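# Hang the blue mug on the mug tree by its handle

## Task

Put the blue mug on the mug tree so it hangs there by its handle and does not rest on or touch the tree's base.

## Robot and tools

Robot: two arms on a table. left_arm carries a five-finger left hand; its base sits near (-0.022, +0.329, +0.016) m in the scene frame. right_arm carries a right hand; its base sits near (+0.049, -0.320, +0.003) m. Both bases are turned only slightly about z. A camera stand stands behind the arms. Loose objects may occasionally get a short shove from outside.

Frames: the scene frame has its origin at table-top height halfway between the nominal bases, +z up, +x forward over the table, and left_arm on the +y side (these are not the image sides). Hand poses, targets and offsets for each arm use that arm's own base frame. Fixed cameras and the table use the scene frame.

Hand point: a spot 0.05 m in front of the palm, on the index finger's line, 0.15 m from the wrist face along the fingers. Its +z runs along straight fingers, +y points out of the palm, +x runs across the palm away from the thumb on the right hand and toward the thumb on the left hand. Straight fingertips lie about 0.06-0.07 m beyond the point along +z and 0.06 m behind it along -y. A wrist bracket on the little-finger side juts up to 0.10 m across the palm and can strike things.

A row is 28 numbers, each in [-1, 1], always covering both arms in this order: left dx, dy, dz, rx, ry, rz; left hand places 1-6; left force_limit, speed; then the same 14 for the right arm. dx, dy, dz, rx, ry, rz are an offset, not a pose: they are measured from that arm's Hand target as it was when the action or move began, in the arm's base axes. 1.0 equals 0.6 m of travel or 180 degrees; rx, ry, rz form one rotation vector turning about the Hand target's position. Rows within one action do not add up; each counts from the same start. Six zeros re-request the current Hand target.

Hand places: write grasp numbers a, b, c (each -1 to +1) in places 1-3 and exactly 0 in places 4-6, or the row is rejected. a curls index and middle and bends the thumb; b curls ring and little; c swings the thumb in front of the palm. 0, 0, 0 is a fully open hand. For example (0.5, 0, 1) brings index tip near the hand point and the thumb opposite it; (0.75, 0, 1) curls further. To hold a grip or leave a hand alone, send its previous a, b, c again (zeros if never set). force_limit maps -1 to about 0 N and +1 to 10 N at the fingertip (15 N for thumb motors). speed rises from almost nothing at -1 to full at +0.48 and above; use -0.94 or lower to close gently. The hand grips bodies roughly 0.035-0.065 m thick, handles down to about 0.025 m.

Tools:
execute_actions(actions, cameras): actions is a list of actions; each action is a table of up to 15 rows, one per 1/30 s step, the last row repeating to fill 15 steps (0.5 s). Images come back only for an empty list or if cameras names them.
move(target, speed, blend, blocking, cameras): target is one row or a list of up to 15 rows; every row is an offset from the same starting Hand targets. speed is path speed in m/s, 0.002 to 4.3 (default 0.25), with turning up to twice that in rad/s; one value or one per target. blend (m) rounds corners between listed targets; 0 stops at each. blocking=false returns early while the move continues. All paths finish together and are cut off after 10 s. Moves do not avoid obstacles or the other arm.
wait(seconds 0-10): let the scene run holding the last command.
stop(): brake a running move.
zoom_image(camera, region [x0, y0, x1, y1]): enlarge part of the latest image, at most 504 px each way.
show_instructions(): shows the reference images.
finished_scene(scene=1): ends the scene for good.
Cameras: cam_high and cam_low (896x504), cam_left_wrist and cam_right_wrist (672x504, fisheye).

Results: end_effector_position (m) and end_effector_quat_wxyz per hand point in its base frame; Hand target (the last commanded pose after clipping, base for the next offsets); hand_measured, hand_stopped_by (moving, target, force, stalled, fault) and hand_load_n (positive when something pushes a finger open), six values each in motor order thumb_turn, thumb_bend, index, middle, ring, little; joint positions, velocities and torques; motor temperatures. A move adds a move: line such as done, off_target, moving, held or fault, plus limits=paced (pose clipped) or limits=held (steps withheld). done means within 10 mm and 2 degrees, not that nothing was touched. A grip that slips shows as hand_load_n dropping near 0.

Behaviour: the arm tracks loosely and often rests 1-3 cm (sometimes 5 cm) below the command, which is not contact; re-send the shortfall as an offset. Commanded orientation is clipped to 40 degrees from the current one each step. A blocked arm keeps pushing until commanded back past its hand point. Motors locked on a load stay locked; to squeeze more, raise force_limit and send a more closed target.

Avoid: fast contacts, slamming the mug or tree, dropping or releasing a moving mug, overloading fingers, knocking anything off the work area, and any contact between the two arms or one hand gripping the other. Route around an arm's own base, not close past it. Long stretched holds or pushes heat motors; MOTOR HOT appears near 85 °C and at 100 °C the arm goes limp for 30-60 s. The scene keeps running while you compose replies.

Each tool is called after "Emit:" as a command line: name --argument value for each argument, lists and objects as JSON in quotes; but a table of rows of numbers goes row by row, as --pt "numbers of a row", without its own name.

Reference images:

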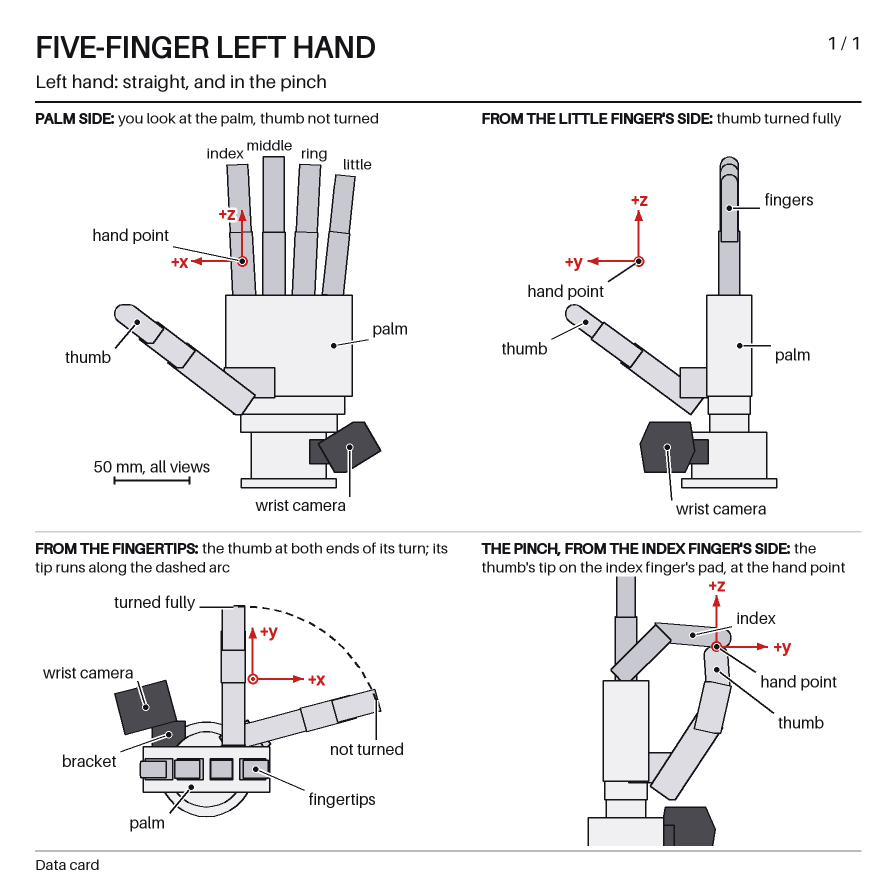

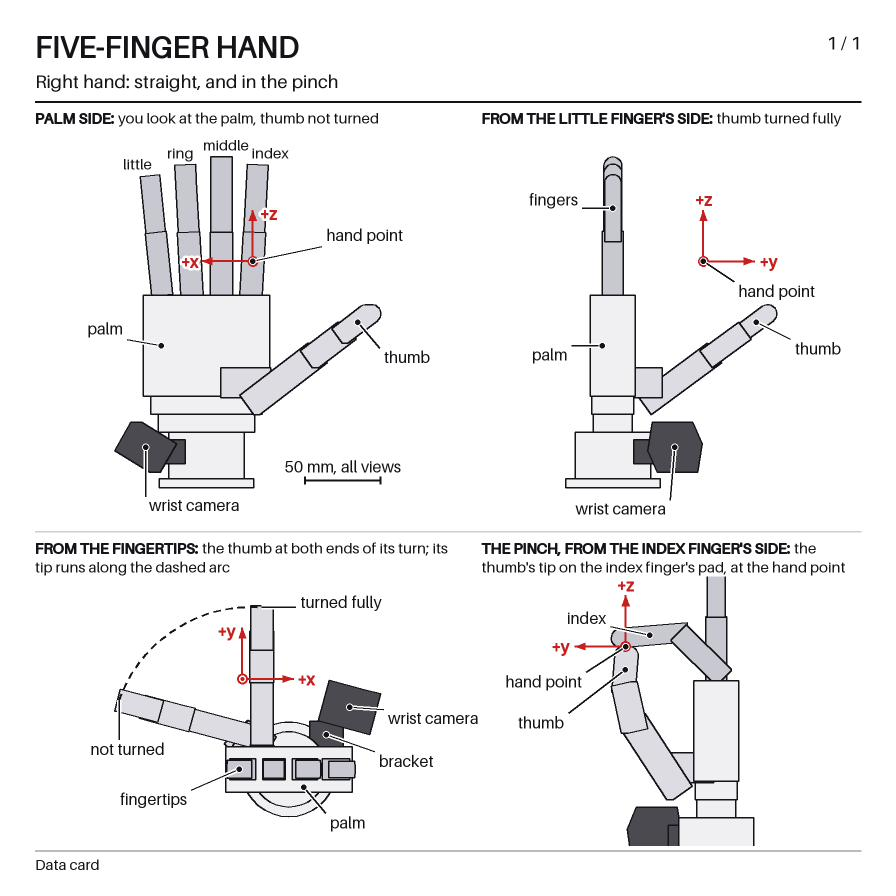

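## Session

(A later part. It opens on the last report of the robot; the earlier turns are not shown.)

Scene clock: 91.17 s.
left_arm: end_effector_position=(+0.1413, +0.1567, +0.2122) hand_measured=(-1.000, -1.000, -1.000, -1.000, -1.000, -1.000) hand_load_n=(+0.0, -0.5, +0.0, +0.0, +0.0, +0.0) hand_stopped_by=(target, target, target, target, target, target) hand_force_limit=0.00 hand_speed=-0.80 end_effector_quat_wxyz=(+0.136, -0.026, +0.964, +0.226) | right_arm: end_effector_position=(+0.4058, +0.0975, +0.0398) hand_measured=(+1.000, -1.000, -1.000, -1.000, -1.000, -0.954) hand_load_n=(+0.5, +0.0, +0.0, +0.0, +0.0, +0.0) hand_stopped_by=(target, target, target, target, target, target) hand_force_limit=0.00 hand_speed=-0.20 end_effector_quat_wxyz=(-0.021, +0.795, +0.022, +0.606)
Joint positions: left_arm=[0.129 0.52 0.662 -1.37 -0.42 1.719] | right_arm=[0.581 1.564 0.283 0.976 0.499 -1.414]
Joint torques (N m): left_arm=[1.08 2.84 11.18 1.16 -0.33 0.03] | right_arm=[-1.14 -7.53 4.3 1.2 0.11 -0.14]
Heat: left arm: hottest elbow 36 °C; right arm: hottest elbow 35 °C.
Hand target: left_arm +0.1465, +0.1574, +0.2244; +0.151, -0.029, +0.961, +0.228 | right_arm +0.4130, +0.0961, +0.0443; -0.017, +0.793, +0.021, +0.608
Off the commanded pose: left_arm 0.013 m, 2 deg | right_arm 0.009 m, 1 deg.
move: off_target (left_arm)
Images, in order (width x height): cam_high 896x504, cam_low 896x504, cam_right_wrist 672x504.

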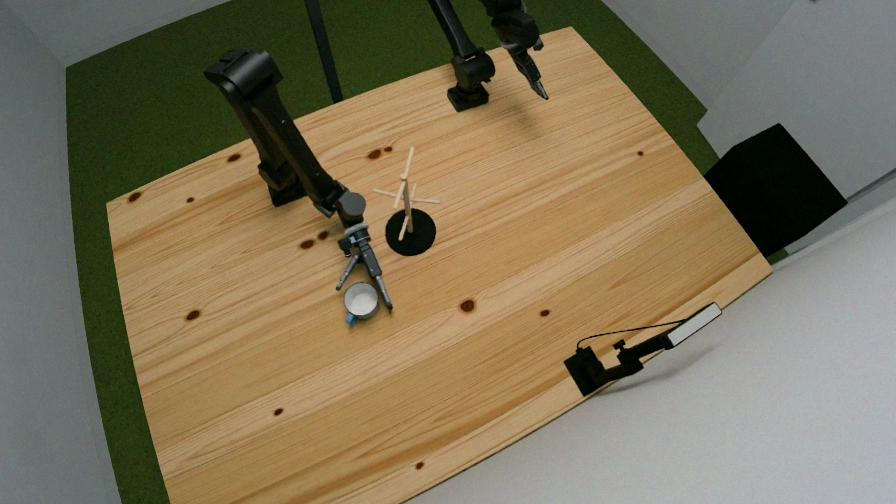

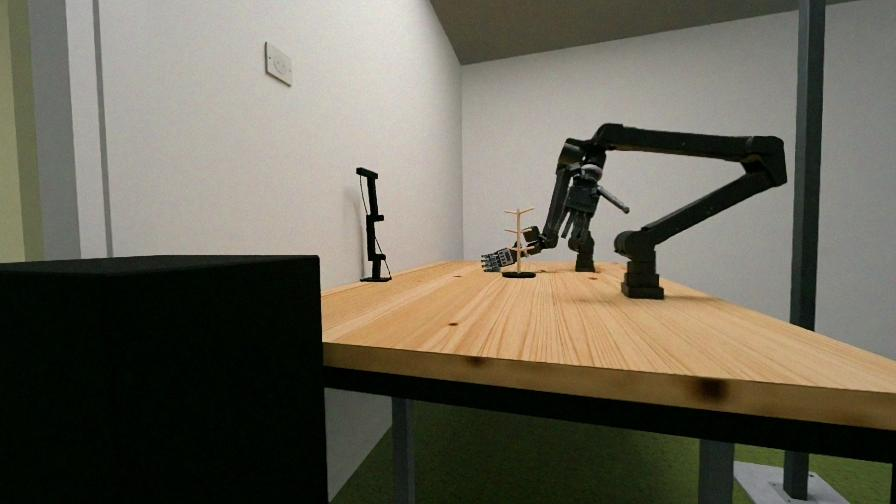

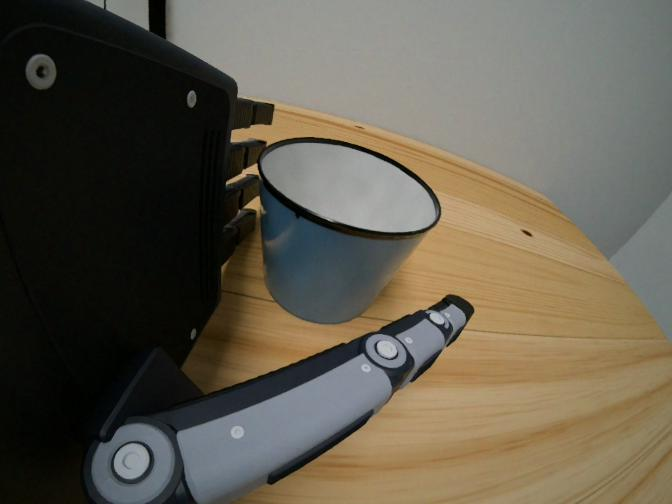

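Emit:
move --target '[0,0,0,0,0,0, 0,0,0,0,0,0, 0,-0.8, 0.01,-0.005,0.03,0,0,0, -0.47,0,1,0,0,0, 0,-0.2]' --speed 0.08 --cameras '["cam_high","cam_right_wrist","cam_low"]'

Emit:
zoom_image --camera "cam_low" --region '[460, 200, 560, 285]'

Emit:
zoom_image --camera "cam_high" --region '[300, 180, 440, 340]'

Scene clock: 93.23 s.
left_arm: end_effector_position=(+0.1413, +0.1567, +0.2122) hand_measured=(-1.000, -1.000, -1.000, -1.000, -1.000, -1.000) hand_load_n=(+0.0, +0.0, +0.0, +0.0, +0.0, +0.0) hand_stopped_by=(target, target, target, target, target, target) hand_force_limit=0.00 hand_speed=-0.80 end_effector_quat_wxyz=(+0.136, -0.026, +0.964, +0.226) | right_arm: end_effector_position=(+0.4071, +0.0932, +0.0518) hand_measured=(+1.000, -1.000, -1.000, -1.000, -1.000, -0.954) hand_load_n=(+0.0, +0.0, +0.0, +0.0, +0.0, +0.0) hand_stopped_by=(target, target, target, target, target, target) hand_force_limit=0.00 hand_speed=-0.20 end_effector_quat_wxyz=(-0.019, +0.799, +0.025, +0.600)
Joint positions: left_arm=[0.129 0.52 0.662 -1.37 -0.42 1.719] | right_arm=[0.563 1.48 0.288 0.872 0.479 -1.419]
Joint torques (N m): left_arm=[1.44 2.84 10.82 0.99 -0.26 0.03] | right_arm=[-1.38 -7 5.63 1.36 0.12 -0.17]
Heat: left arm: hottest elbow 36 °C; right arm: hottest elbow 35 °C.
Hand target: left_arm +0.1465, +0.1574, +0.2244; +0.151, -0.029, +0.961, +0.228 | right_arm +0.4190, +0.0931, +0.0623; -0.017, +0.793, +0.021, +0.608
Off the commanded pose: left_arm 0.013 m, 2 deg | right_arm 0.016 m, 1 deg.
move: off_target (left_arm, right_arm)
Images, in order (width x height): cam_high 896x504, cam_low 896x504, cam_right_wrist 672x504.

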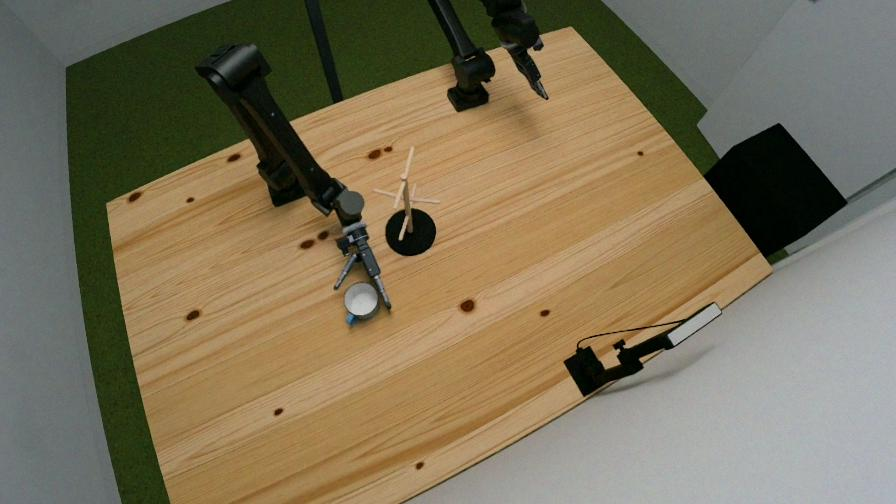

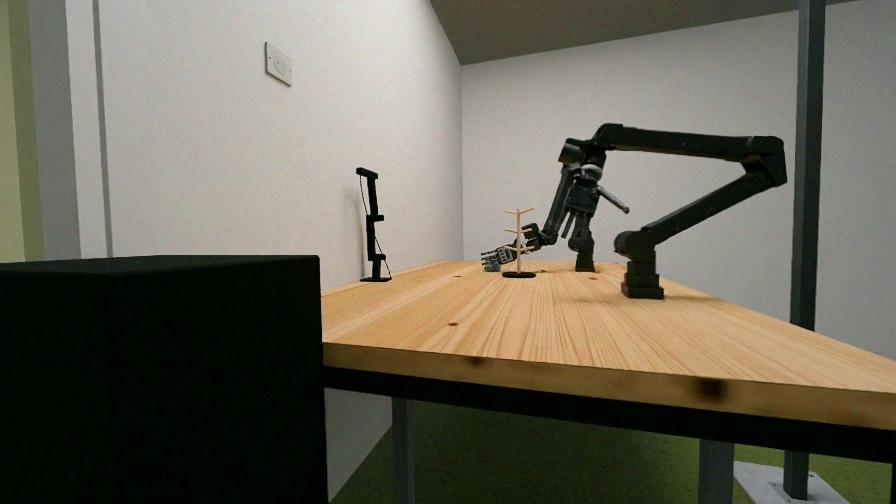

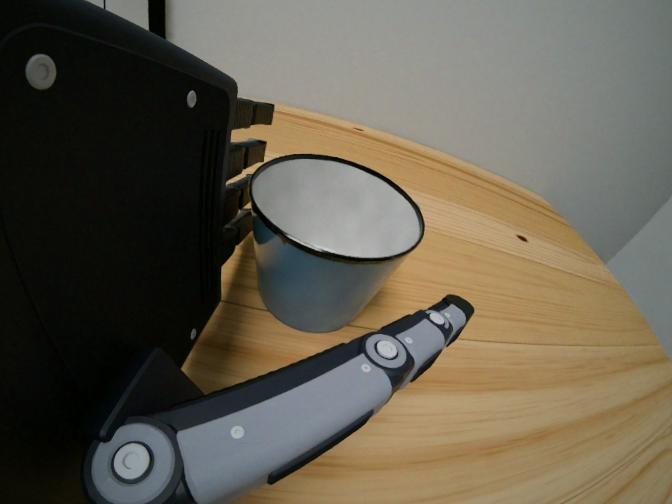

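Scaled by 5.040 from the camera's 896x504 image, which has a finer 1280x720 frame.

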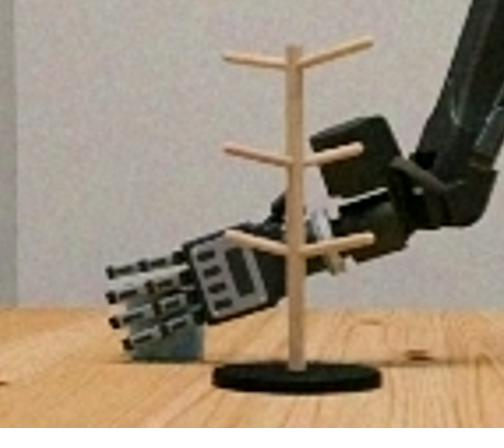

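Scaled by 3.150 from the camera's 896x504 image, which has a finer 1280x720 frame.

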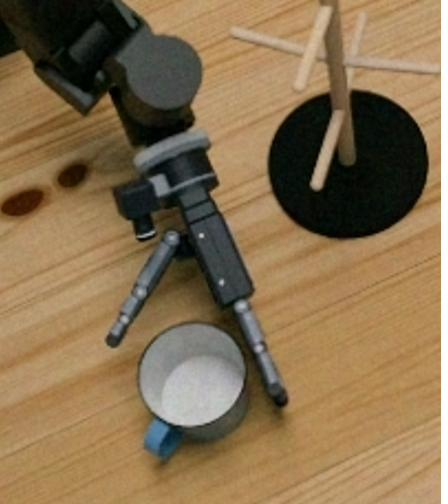

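Emit:
move --target '[0,0,0,0,0,0, 0,0,0,0,0,0, 0,-0.8, 0.02,0,-0.025,0,-0.055,0, -0.47,0,1,0,0,0, 0,-0.2]' --speed 0.08 --cameras '["cam_high","cam_right_wrist","cam_low"]'

Emit:
zoom_image --camera "cam_low" --region '[460, 200, 560, 285]'

Emit:
zoom_image --camera "cam_high" --region '[300, 180, 440, 340]'

Scene clock: 98.87 s.
left_arm: end_effector_position=(+0.1413, +0.1567, +0.2122) hand_measured=(-1.000, -1.000, -1.000, -1.000, -1.000, -1.000) hand_load_n=(+0.0, +0.0, +0.0, +0.0, +0.0, +0.0) hand_stopped_by=(target, target, target, target, target, target) hand_force_limit=0.00 hand_speed=-0.80 end_effector_quat_wxyz=(+0.136, -0.026, +0.964, +0.226) | right_arm: end_effector_position=(+0.4231, +0.0967, +0.0470) hand_measured=(+1.000, -1.000, -1.000, -1.000, -1.000, -0.954) hand_load_n=(+0.5, +0.0, +0.0, +0.0, +0.0, +0.0) hand_stopped_by=(target, target, target, target, target, target) hand_force_limit=0.00 hand_speed=-0.20 end_effector_quat_wxyz=(-0.023, +0.742, +0.026, +0.670)
Joint positions: left_arm=[0.129 0.52 0.662 -1.37 -0.42 1.719] | right_arm=[0.562 1.781 0.288 1.378 0.49 -1.517]
Joint torques (N m): left_arm=[1.55 3.19 10.91 0.9 -0.32 0.06] | right_arm=[-1.44 -6.53 3 2.3 0.21 -0.16]
Heat: left arm: hottest elbow 36 °C; right arm: hottest elbow 35 °C.
Hand target: left_arm +0.1465, +0.1574, +0.2244; +0.151, -0.029, +0.961, +0.228 | right_arm +0.4310, +0.0930, +0.0472; -0.015, +0.738, +0.022, +0.675
Off the commanded pose: left_arm 0.013 m, 2 deg | right_arm 0.009 m, 1 deg.
move: off_target (left_arm)
Images, in order (width x height): cam_high 896x504, cam_low 896x504, cam_right_wrist 672x504.

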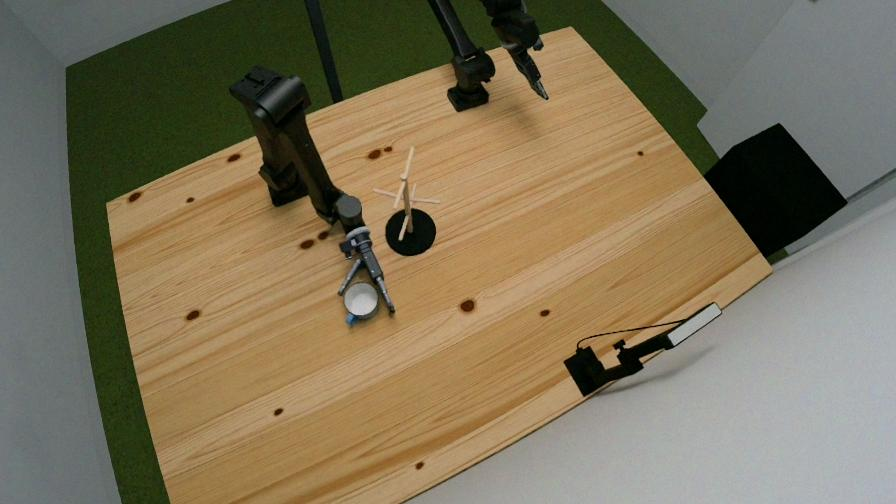

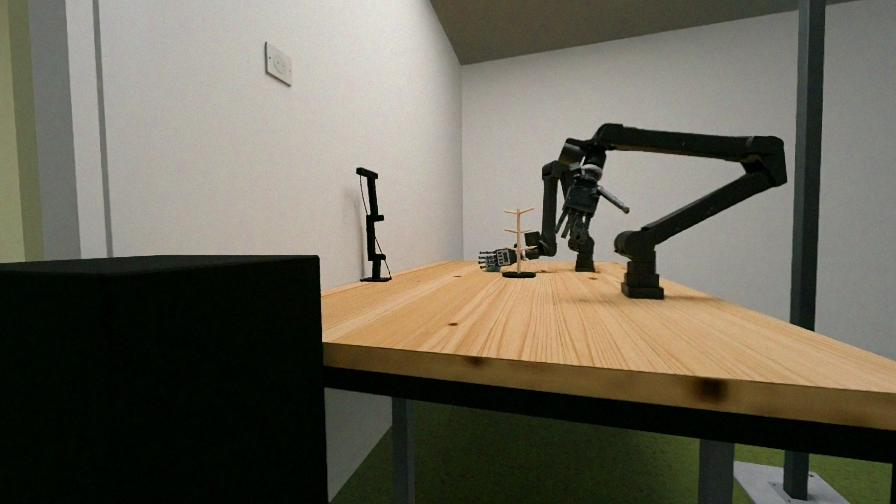

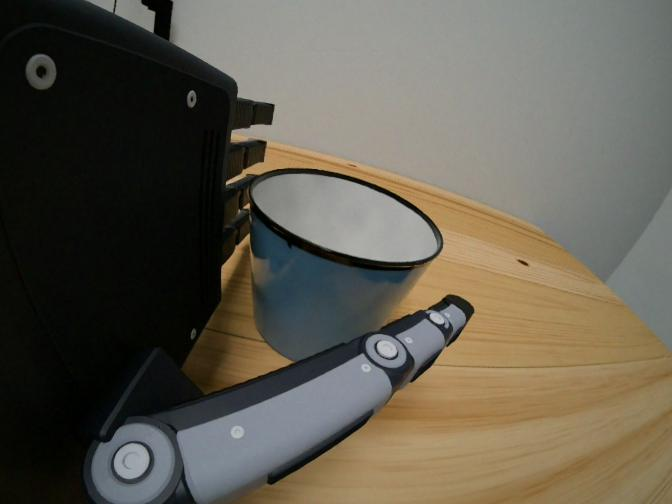

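Scaled by 5.040 from the camera's 896x504 image, which has a finer 1280x720 frame.

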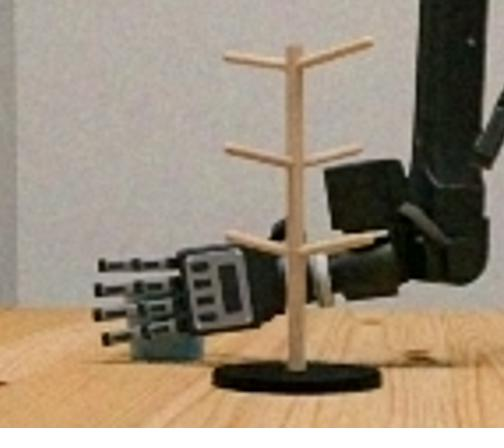

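Scaled by 3.150 from the camera's 896x504 image, which has a finer 1280x720 frame.

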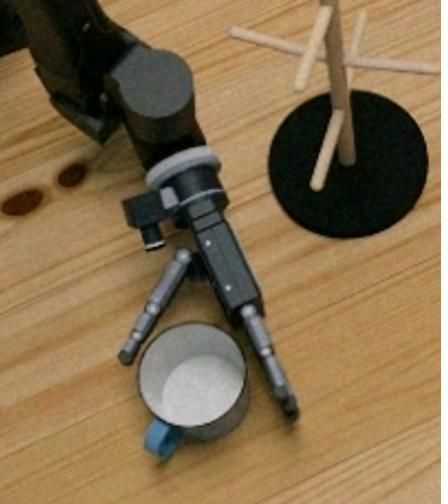

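Emit:
move --target '[0,0,0,0,0,0, 0,0,0,0,0,0, 0,-0.8, 0,0,0,0,0,0, 0.2,0.1,1,0,0,0, -0.2,-0.8]' --cameras '["cam_high","cam_right_wrist"]'

Emit:
zoom_image --camera "cam_high" --region '[300, 180, 440, 340]'

Scene clock: 103.90 s.
left_arm: end_effector_position=(+0.1413, +0.1567, +0.2122) hand_measured=(-1.000, -1.000, -1.000, -1.000, -1.000, -1.000) hand_load_n=(+0.0, +0.0, +0.0, +0.0, +0.0, +0.0) hand_stopped_by=(target, target, target, target, target, target) hand_force_limit=0.00 hand_speed=-0.80 end_effector_quat_wxyz=(+0.136, -0.026, +0.964, +0.226) | right_arm: end_effector_position=(+0.4244, +0.0961, +0.0480) hand_measured=(+1.000, -0.710, -0.620, -0.726, -0.780, -0.820) hand_load_n=(+0.0, +5.5, +4.0, +0.0, +0.5, +0.0) hand_stopped_by=(target, force, target, target, target, target) hand_force_limit=-0.20 hand_speed=-0.80 end_effector_quat_wxyz=(-0.021, +0.741, +0.025, +0.671)
Joint positions: left_arm=[0.129 0.52 0.662 -1.37 -0.42 1.719] | right_arm=[0.559 1.781 0.291 1.379 0.492 -1.52]
Joint torques (N m): left_arm=[1.14 2.84 11.02 0.84 -0.26 -0.02] | right_arm=[-1.2 -6.42 2.81 2.32 0.13 -0.14]
Heat: left arm: hottest elbow 37 °C; right arm: hottest elbow 34 °C.
Hand target: left_arm +0.1465, +0.1574, +0.2244; +0.151, -0.029, +0.961, +0.228 | right_arm +0.4310, +0.0931, +0.0472; -0.015, +0.738, +0.022, +0.675
Off the commanded pose: left_arm 0.013 m, 2 deg | right_arm 0.007 m, 1 deg.
move: off_target (left_arm)
Images, in order (width x height): cam_high 896x504, cam_right_wrist 672x504.

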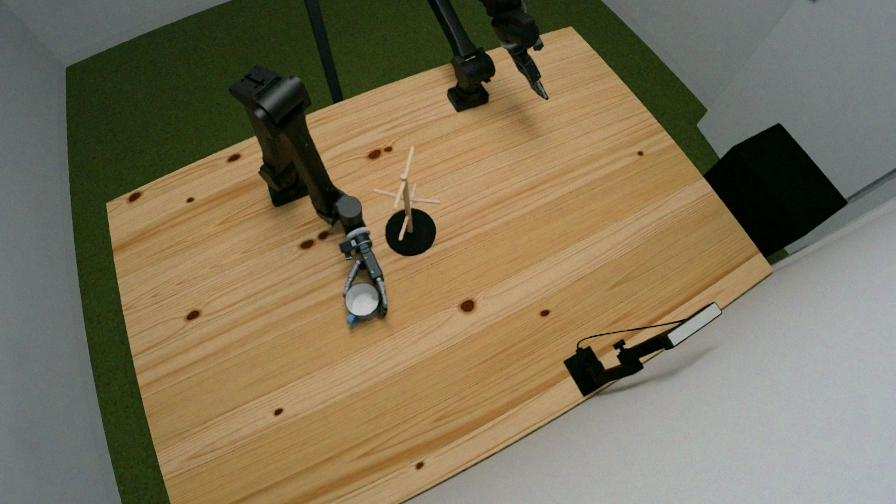

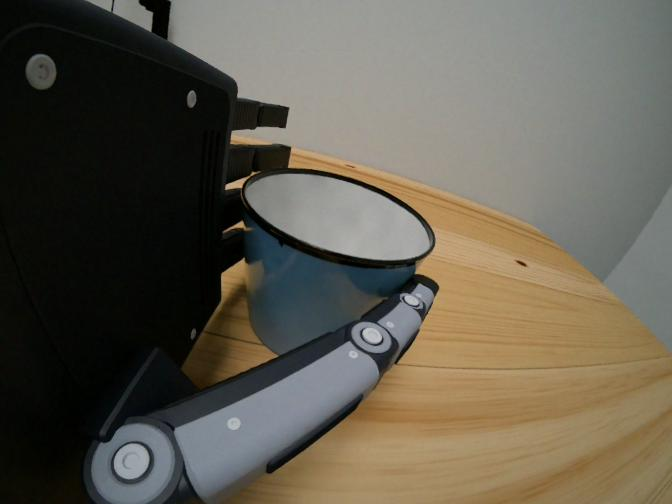

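Scaled by 3.150 from the camera's 896x504 image, which has a finer 1280x720 frame.

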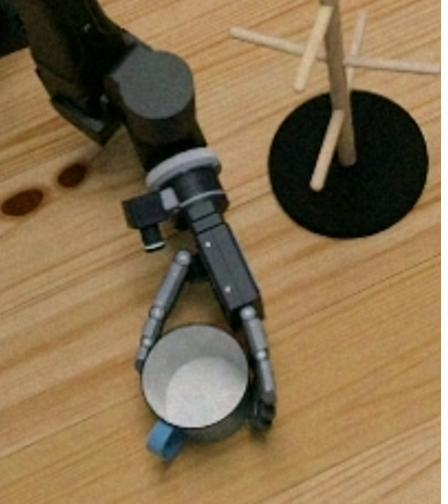

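Emit:
move --target '[0,0,0,0,0,0, 0,0,0,0,0,0, 0,-0.8, 0,0,0,0,0,0, 0.35,0.15,1,0,0,0, 0.1,-0.85]' --cameras '["cam_high","cam_right_wrist"]'

Emit:
zoom_image --camera "cam_high" --region '[300, 180, 440, 340]'

Scene clock: 105.70 s.
left_arm: end_effector_position=(+0.1413, +0.1567, +0.2122) hand_measured=(-1.000, -1.000, -1.000, -1.000, -1.000, -1.000) hand_load_n=(+0.0, +0.0, +0.0, +0.0, +0.0, +0.0) hand_stopped_by=(target, target, target, target, target, target) hand_force_limit=0.00 hand_speed=-0.80 end_effector_quat_wxyz=(+0.136, -0.026, +0.964, +0.226) | right_arm: end_effector_position=(+0.4244, +0.0961, +0.0480) hand_measured=(+1.000, -0.710, -0.608, -0.590, -0.662, -0.736) hand_load_n=(+1.0, +11.5, +1.0, +5.5, +0.0, +0.0) hand_stopped_by=(target, force, force, force, target, target) hand_force_limit=0.10 hand_speed=-0.85 end_effector_quat_wxyz=(-0.021, +0.741, +0.025, +0.671)
Joint positions: left_arm=[0.129 0.52 0.662 -1.37 -0.42 1.719] | right_arm=[0.559 1.781 0.291 1.379 0.492 -1.52]
Joint torques (N m): left_arm=[1.14 2.37 10.85 1.2 -0.24 0.01] | right_arm=[-1.2 -6.53 2.77 2.28 0.14 -0.14]
Heat: left arm: hottest elbow 37 °C; right arm: hottest elbow 34 °C.
Hand target: left_arm +0.1465, +0.1574, +0.2244; +0.151, -0.029, +0.961, +0.228 | right_arm +0.4310, +0.0931, +0.0472; -0.015, +0.738, +0.022, +0.675
Off the commanded pose: left_arm 0.013 m, 2 deg | right_arm 0.007 m, 1 deg.
move: off_target (left_arm)
Images, in order (width x height): cam_high 896x504, cam_right_wrist 672x504.

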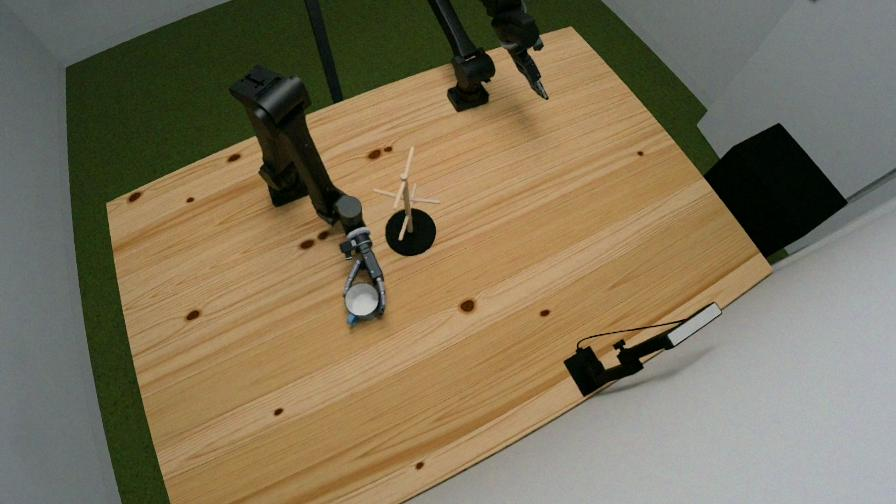

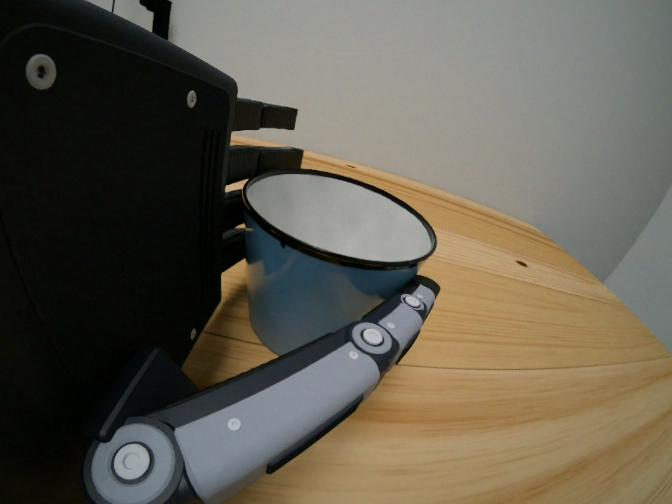

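Scaled by 3.150 from the camera's 896x504 image, which has a finer 1280x720 frame.

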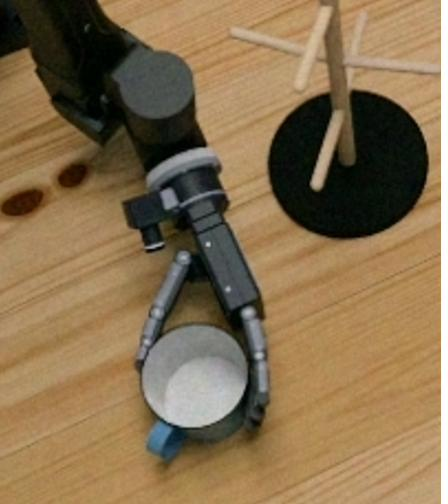

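Emit:
move --target '[0,0,0,0,0,0, 0,0,0,0,0,0, 0,-0.8, 0,0,0,0,0,0, 0.42,0.3,1,0,0,0, 0.1,-0.85]' --cameras '["cam_high","cam_right_wrist"]'

Emit:
zoom_image --camera "cam_high" --region '[300, 180, 440, 340]'

Scene clock: 107.77 s.
left_arm: end_effector_position=(+0.1413, +0.1567, +0.2122) hand_measured=(-1.000, -1.000, -1.000, -1.000, -1.000, -1.000) hand_load_n=(+0.0, +0.0, +0.0, +0.0, +0.0, +0.0) hand_stopped_by=(target, target, target, target, target, target) hand_force_limit=0.00 hand_speed=-0.80 end_effector_quat_wxyz=(+0.136, -0.026, +0.964, +0.226) | right_arm: end_effector_position=(+0.4244, +0.0960, +0.0481) hand_measured=(+1.000, -0.710, -0.584, -0.578, -0.568, -0.442) hand_load_n=(+2.0, +16.5, +5.0, +1.0, +5.5, +0.5) hand_stopped_by=(target, force, force, force, force, target) hand_force_limit=0.10 hand_speed=-0.85 end_effector_quat_wxyz=(-0.021, +0.740, +0.025, +0.671)
Joint positions: left_arm=[0.129 0.52 0.662 -1.37 -0.42 1.719] | right_arm=[0.559 1.782 0.291 1.38 0.492 -1.521]
Joint torques (N m): left_arm=[1.73 3.14 10.91 0.95 -0.23 0.02] | right_arm=[-1.26 -6.59 2.8 2.29 0.15 -0.14]
Heat: left arm: hottest elbow 37 °C; right arm: hottest elbow 34 °C.
Hand target: left_arm +0.1465, +0.1574, +0.2244; +0.151, -0.029, +0.961, +0.228 | right_arm +0.4310, +0.0931, +0.0473; -0.015, +0.738, +0.022, +0.675
Off the commanded pose: left_arm 0.013 m, 2 deg | right_arm 0.007 m, 1 deg.
move: off_target (left_arm)
Images, in order (width x height): cam_high 896x504, cam_right_wrist 672x504.

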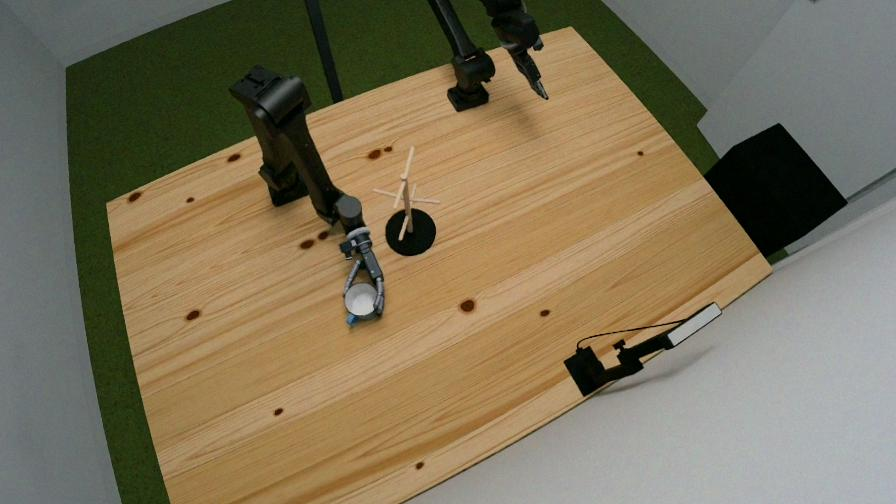

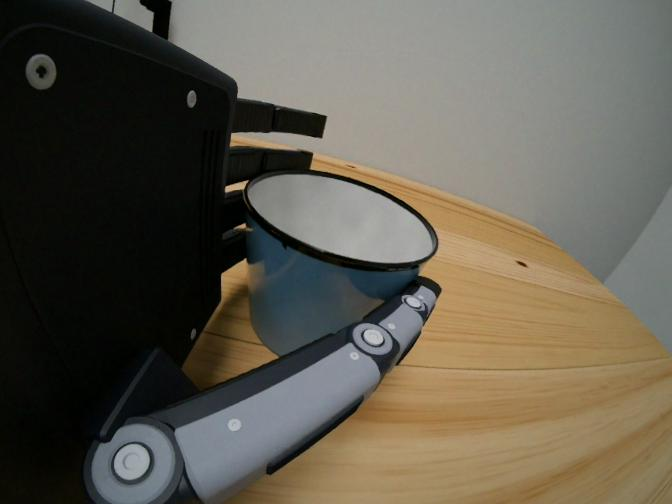

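Scaled by 3.150 from the camera's 896x504 image, which has a finer 1280x720 frame.

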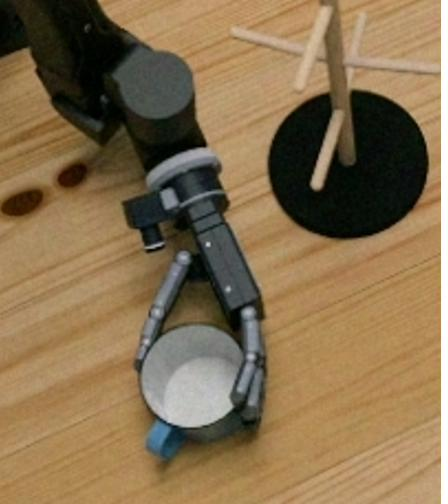

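Emit:
move --target '[0,0,0,0,0,0, 0,0,0,0,0,0, 0,-0.8, 0,0,0,0,0,0, 0.42,0.19,1,0,0,0, -0.6,-0.85]'

Scene clock: 111.47 s.
left_arm: end_effector_position=(+0.1413, +0.1567, +0.2122) hand_measured=(-1.000, -1.000, -1.000, -1.000, -1.000, -1.000) hand_load_n=(+0.0, +0.0, +0.0, +0.0, +0.0, +0.0) hand_stopped_by=(target, target, target, target, target, target) hand_force_limit=0.00 hand_speed=-0.80 end_effector_quat_wxyz=(+0.136, -0.026, +0.964, +0.226) | right_arm: end_effector_position=(+0.4244, +0.0960, +0.0479) hand_measured=(+1.000, -0.710, -0.584, -0.566, -0.576, -0.662) hand_load_n=(+1.5, +18.0, +3.0, +7.0, +2.0, +0.0) hand_stopped_by=(target, force, force, force, target, target) hand_force_limit=-0.60 hand_speed=-0.85 end_effector_quat_wxyz=(-0.021, +0.740, +0.025, +0.671)
Joint positions: left_arm=[0.129 0.52 0.662 -1.37 -0.42 1.719] | right_arm=[0.559 1.782 0.291 1.38 0.492 -1.521]
Joint torques (N m): left_arm=[1.2 3.25 10.99 0.8 -0.28 0.05] | right_arm=[-1.26 -6.59 2.8 2.3 0.15 -0.13]
Heat: left arm: hottest elbow 37 °C; right arm: hottest elbow 34 °C.
Hand target: left_arm +0.1465, +0.1574, +0.2244; +0.151, -0.029, +0.961, +0.228 | right_arm +0.4309, +0.0931, +0.0472; -0.015, +0.738, +0.022, +0.675
Off the commanded pose: left_arm 0.013 m, 2 deg | right_arm 0.007 m, 1 deg.
move: off_target (left_arm)

Emit:
move --target '[0,0,0,0,0,0,0,0,0,0,0,0,0,-0.8,0,0,0.1,0,0,0,0.42,0.19,1,0,0,0,-0.6,-0.85]' --speed 0.08 --cameras '["cam_high","cam_low"]'

Scene clock: 118.30 s.
left_arm: end_effector_position=(+0.1413, +0.1567, +0.2122) hand_measured=(-1.000, -1.000, -1.000, -1.000, -1.000, -1.000) hand_load_n=(+0.0, +0.0, +0.0, +0.0, +0.0, +0.0) hand_stopped_by=(target, target, target, target, target, target) hand_force_limit=0.00 hand_speed=-0.80 end_effector_quat_wxyz=(+0.136, -0.026, +0.964, +0.226) | right_arm: end_effector_position=(+0.4231, +0.0952, +0.0945) hand_measured=(+1.000, -0.710, -0.584, -0.566, -0.576, -0.662) hand_load_n=(+3.0, +17.5, +3.5, +6.5, +1.0, +0.0) hand_stopped_by=(target, force, force, force, target, target) hand_force_limit=-0.60 hand_speed=-0.85 end_effector_quat_wxyz=(-0.017, +0.747, +0.029, +0.664)
Joint positions: left_arm=[0.129 0.52 0.662 -1.37 -0.42 1.719] | right_arm=[0.559 1.493 0.291 1.069 0.492 -1.521]
Joint torques (N m): left_arm=[1.08 2.26 10.77 1.14 -0.23 0.05] | right_arm=[-1.26 -8.12 4.96 1.72 0.16 -0.14]
Heat: left arm: hottest elbow 37 °C; right arm: hottest shoulder 33 °C.
Hand target: left_arm +0.1465, +0.1574, +0.2244; +0.151, -0.029, +0.961, +0.228 | right_arm +0.4309, +0.0931, +0.1073; -0.015, +0.738, +0.022, +0.675
Off the commanded pose: left_arm 0.013 m, 2 deg | right_arm 0.015 m, 2 deg.
move: off_target (left_arm, right_arm)
Images, in order (width x height): cam_high 896x504, cam_low 896x504.

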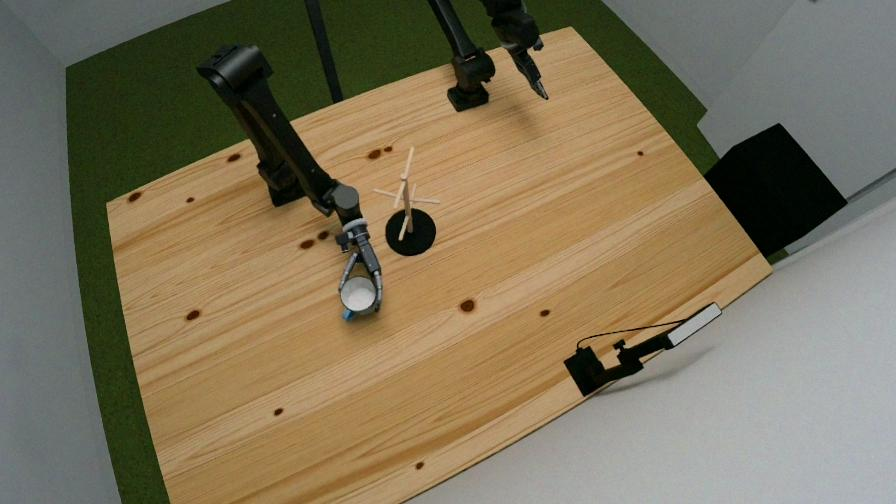

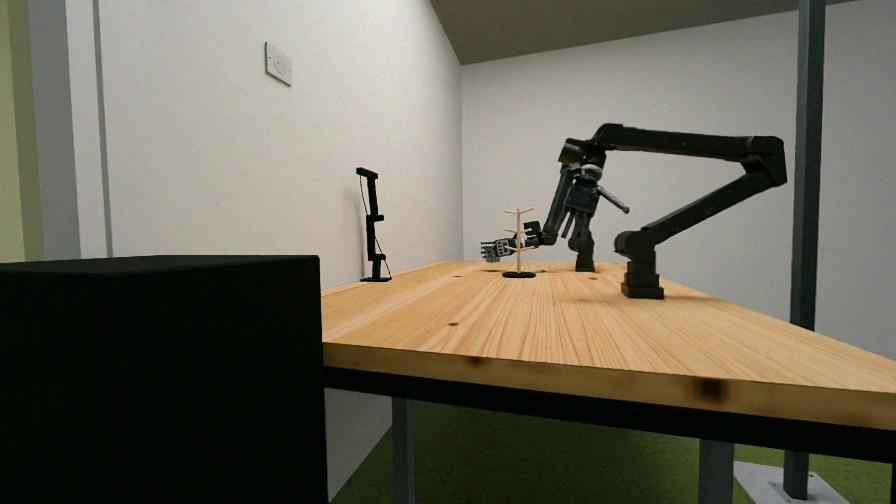

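Emit:
zoom_image --camera "cam_high" --region '[300, 220, 440, 340]'

Emit:
zoom_image --camera "cam_low" --region '[460, 190, 600, 290]'

Scaled by 3.600 from the camera's 896x504 image, which has a finer 1280x720 frame.

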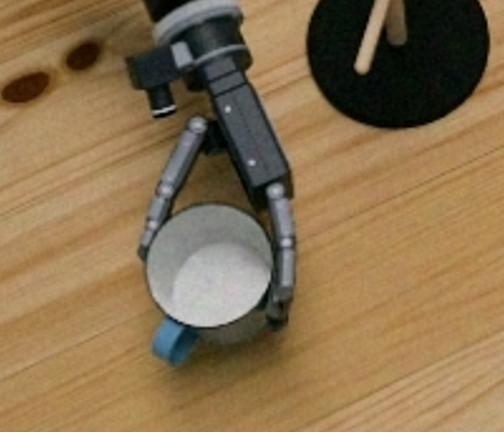

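Scaled by 3.600 from the camera's 896x504 image, which has a finer 1280x720 frame.

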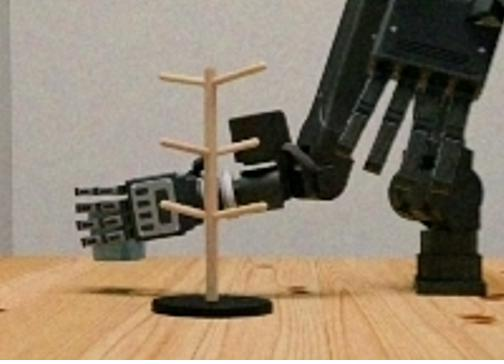

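Emit:
move --target '[0,0,0,0,0,0,0,0,0,0,0,0,0,-0.8,0,0,0.46,0,0,0,0.42,0.19,1,0,0,0,-0.6,-0.85]' --speed 0.15 --cameras '["cam_high","cam_right_wrist"]'

Scene clock: 145.67 s.
left_arm: end_effector_position=(+0.1413, +0.1567, +0.2122) hand_measured=(-1.000, -1.000, -1.000, -1.000, -1.000, -1.000) hand_load_n=(+0.0, +0.0, +0.0, +0.0, +0.0, +0.0) hand_stopped_by=(target, target, target, target, target, target) hand_force_limit=0.00 hand_speed=-0.80 end_effector_quat_wxyz=(+0.136, -0.026, +0.964, +0.226) | right_arm: end_effector_position=(+0.4237, +0.0952, +0.3432) hand_measured=(+1.000, -0.710, -0.584, -0.566, -0.576, -0.662) hand_load_n=(+3.0, +17.0, +3.5, +6.5, +1.0, +0.0) hand_stopped_by=(target, force, force, force, target, target) hand_force_limit=-0.60 hand_speed=-0.85 end_effector_quat_wxyz=(-0.010, +0.756, +0.034, +0.653)
Joint positions: left_arm=[0.129 0.52 0.662 -1.37 -0.42 1.719] | right_arm=[0.559 0.847 0.725 -0.046 0.493 -1.521]
Joint torques (N m): left_arm=[1.08 2.73 10.76 0.96 -0.32 -0.01] | right_arm=[-0.97 -3.49 12.92 1.76 0.19 -0.14]
Heat: left arm: hottest elbow 37 °C; right arm: hottest shoulder 33 °C.
Hand target: left_arm +0.1465, +0.1574, +0.2244; +0.151, -0.029, +0.961, +0.228 | right_arm +0.4310, +0.0931, +0.3832; -0.015, +0.738, +0.022, +0.675
Off the commanded pose: left_arm 0.013 m, 2 deg | right_arm 0.041 m, 4 deg.
move: off_target (left_arm, right_arm)
Images, in order (width x height): cam_high 896x504, cam_right_wrist 672x504.

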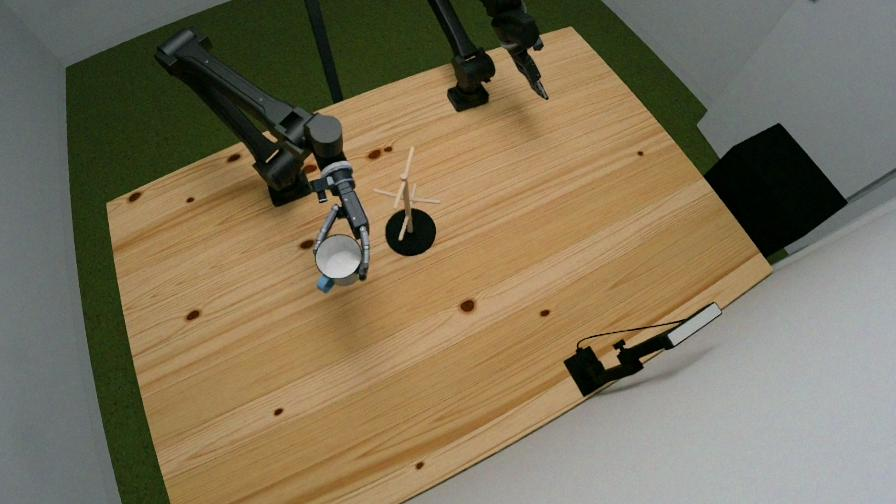

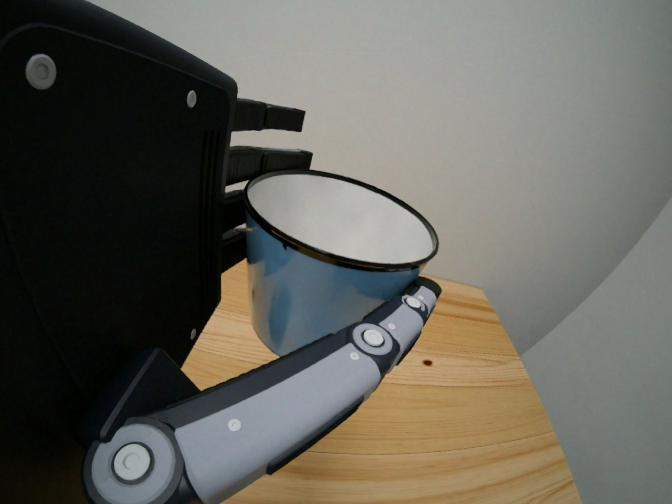

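Emit:
zoom_image --camera "cam_high" --region '[290, 190, 410, 300]'

Emit:
zoom_image --camera "cam_right_wrist" --region '[200, 130, 500, 400]'

Scaled by 4.200 from the camera's 896x504 image, which has a finer 1280x720 frame.

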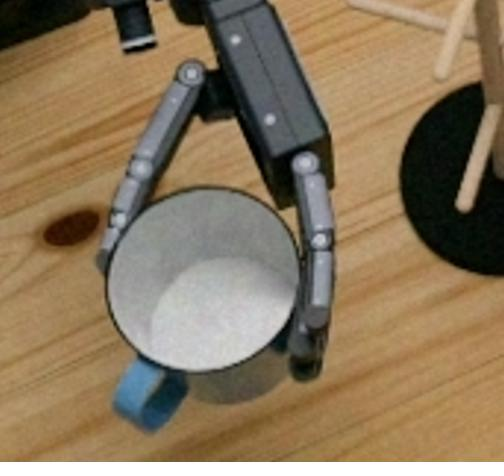

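Scaled by 1.680 from the camera's 672x504 image, which has a finer 960x720 frame.

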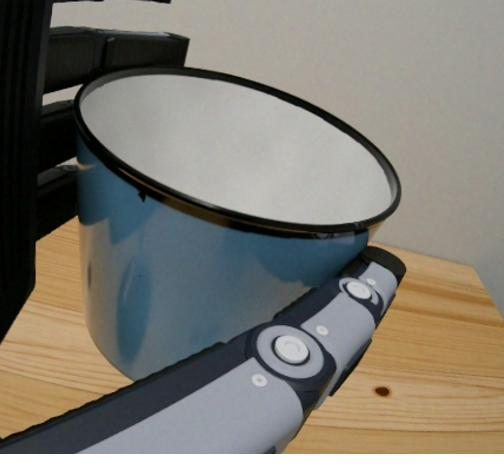

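Emit:
execute_actions --actions '[]' --cameras '["cam_low"]'

Emit:
zoom_image --camera "cam_low" --region '[440, 150, 620, 300]'

Scene clock: 149.47 s.
left_arm: end_effector_position=(+0.1413, +0.1567, +0.2122) hand_measured=(-1.000, -1.000, -1.000, -1.000, -1.000, -1.000) hand_load_n=(+0.0, +0.0, +0.0, +0.0, +0.0, +0.0) hand_stopped_by=(target, target, target, target, target, target) hand_force_limit=0.00 hand_speed=-0.80 end_effector_quat_wxyz=(+0.136, -0.026, +0.964, +0.226) | right_arm: end_effector_position=(+0.4237, +0.0952, +0.3432) hand_measured=(+1.000, -0.710, -0.584, -0.566, -0.576, -0.662) hand_load_n=(+3.0, +17.5, +3.5, +7.0, +1.5, +0.0) hand_stopped_by=(target, force, force, force, target, target) hand_force_limit=-0.60 hand_speed=-0.85 end_effector_quat_wxyz=(-0.010, +0.756, +0.034, +0.653)
Joint positions: left_arm=[0.129 0.52 0.662 -1.37 -0.42 1.719] | right_arm=[0.559 0.847 0.725 -0.046 0.493 -1.521]
Joint velocities: within noise
Joint torques (N m): left_arm=[2.14 3.14 10.84 1.1 -0.32 0.02] | right_arm=[-1.08 -3.49 12.89 1.7 0.17 -0.14]
Motor temperatures (°C): left_arm=[27 35 37 32 28 28] | right_arm=[30 33 35 28 25 32]
Heat: left arm: hottest elbow 37 °C; right arm: hottest elbow 35 °C.
Hand target: left_arm +0.1465, +0.1574, +0.2244; +0.151, -0.029, +0.961, +0.228 | right_arm +0.4310, +0.0931, +0.3832; -0.015, +0.738, +0.022, +0.675
Off the commanded pose: left_arm 0.013 m, 2 deg | right_arm 0.041 m, 4 deg.
Images, in order (width x height): cam_low 896x504.

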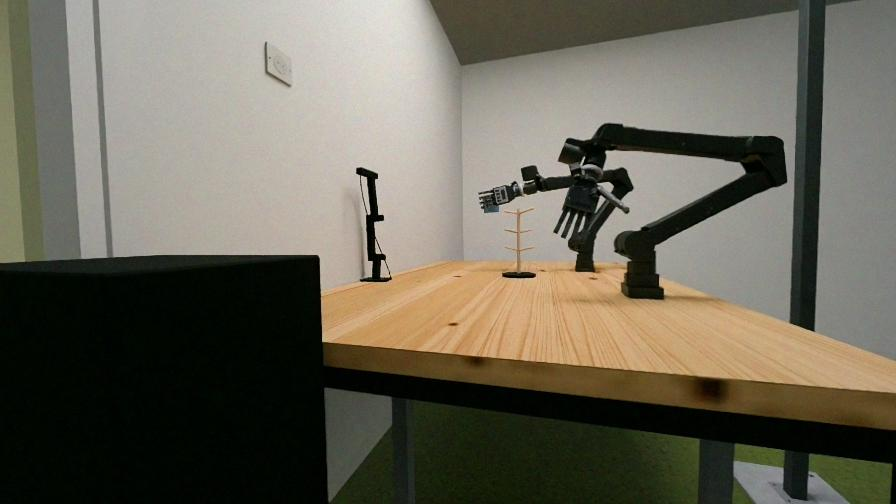

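Scaled by 2.800 from the camera's 896x504 image, which has a finer 1280x720 frame.

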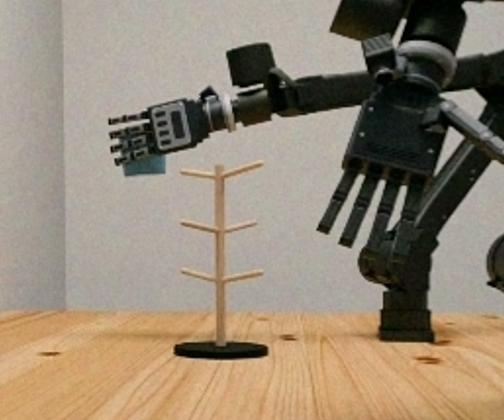

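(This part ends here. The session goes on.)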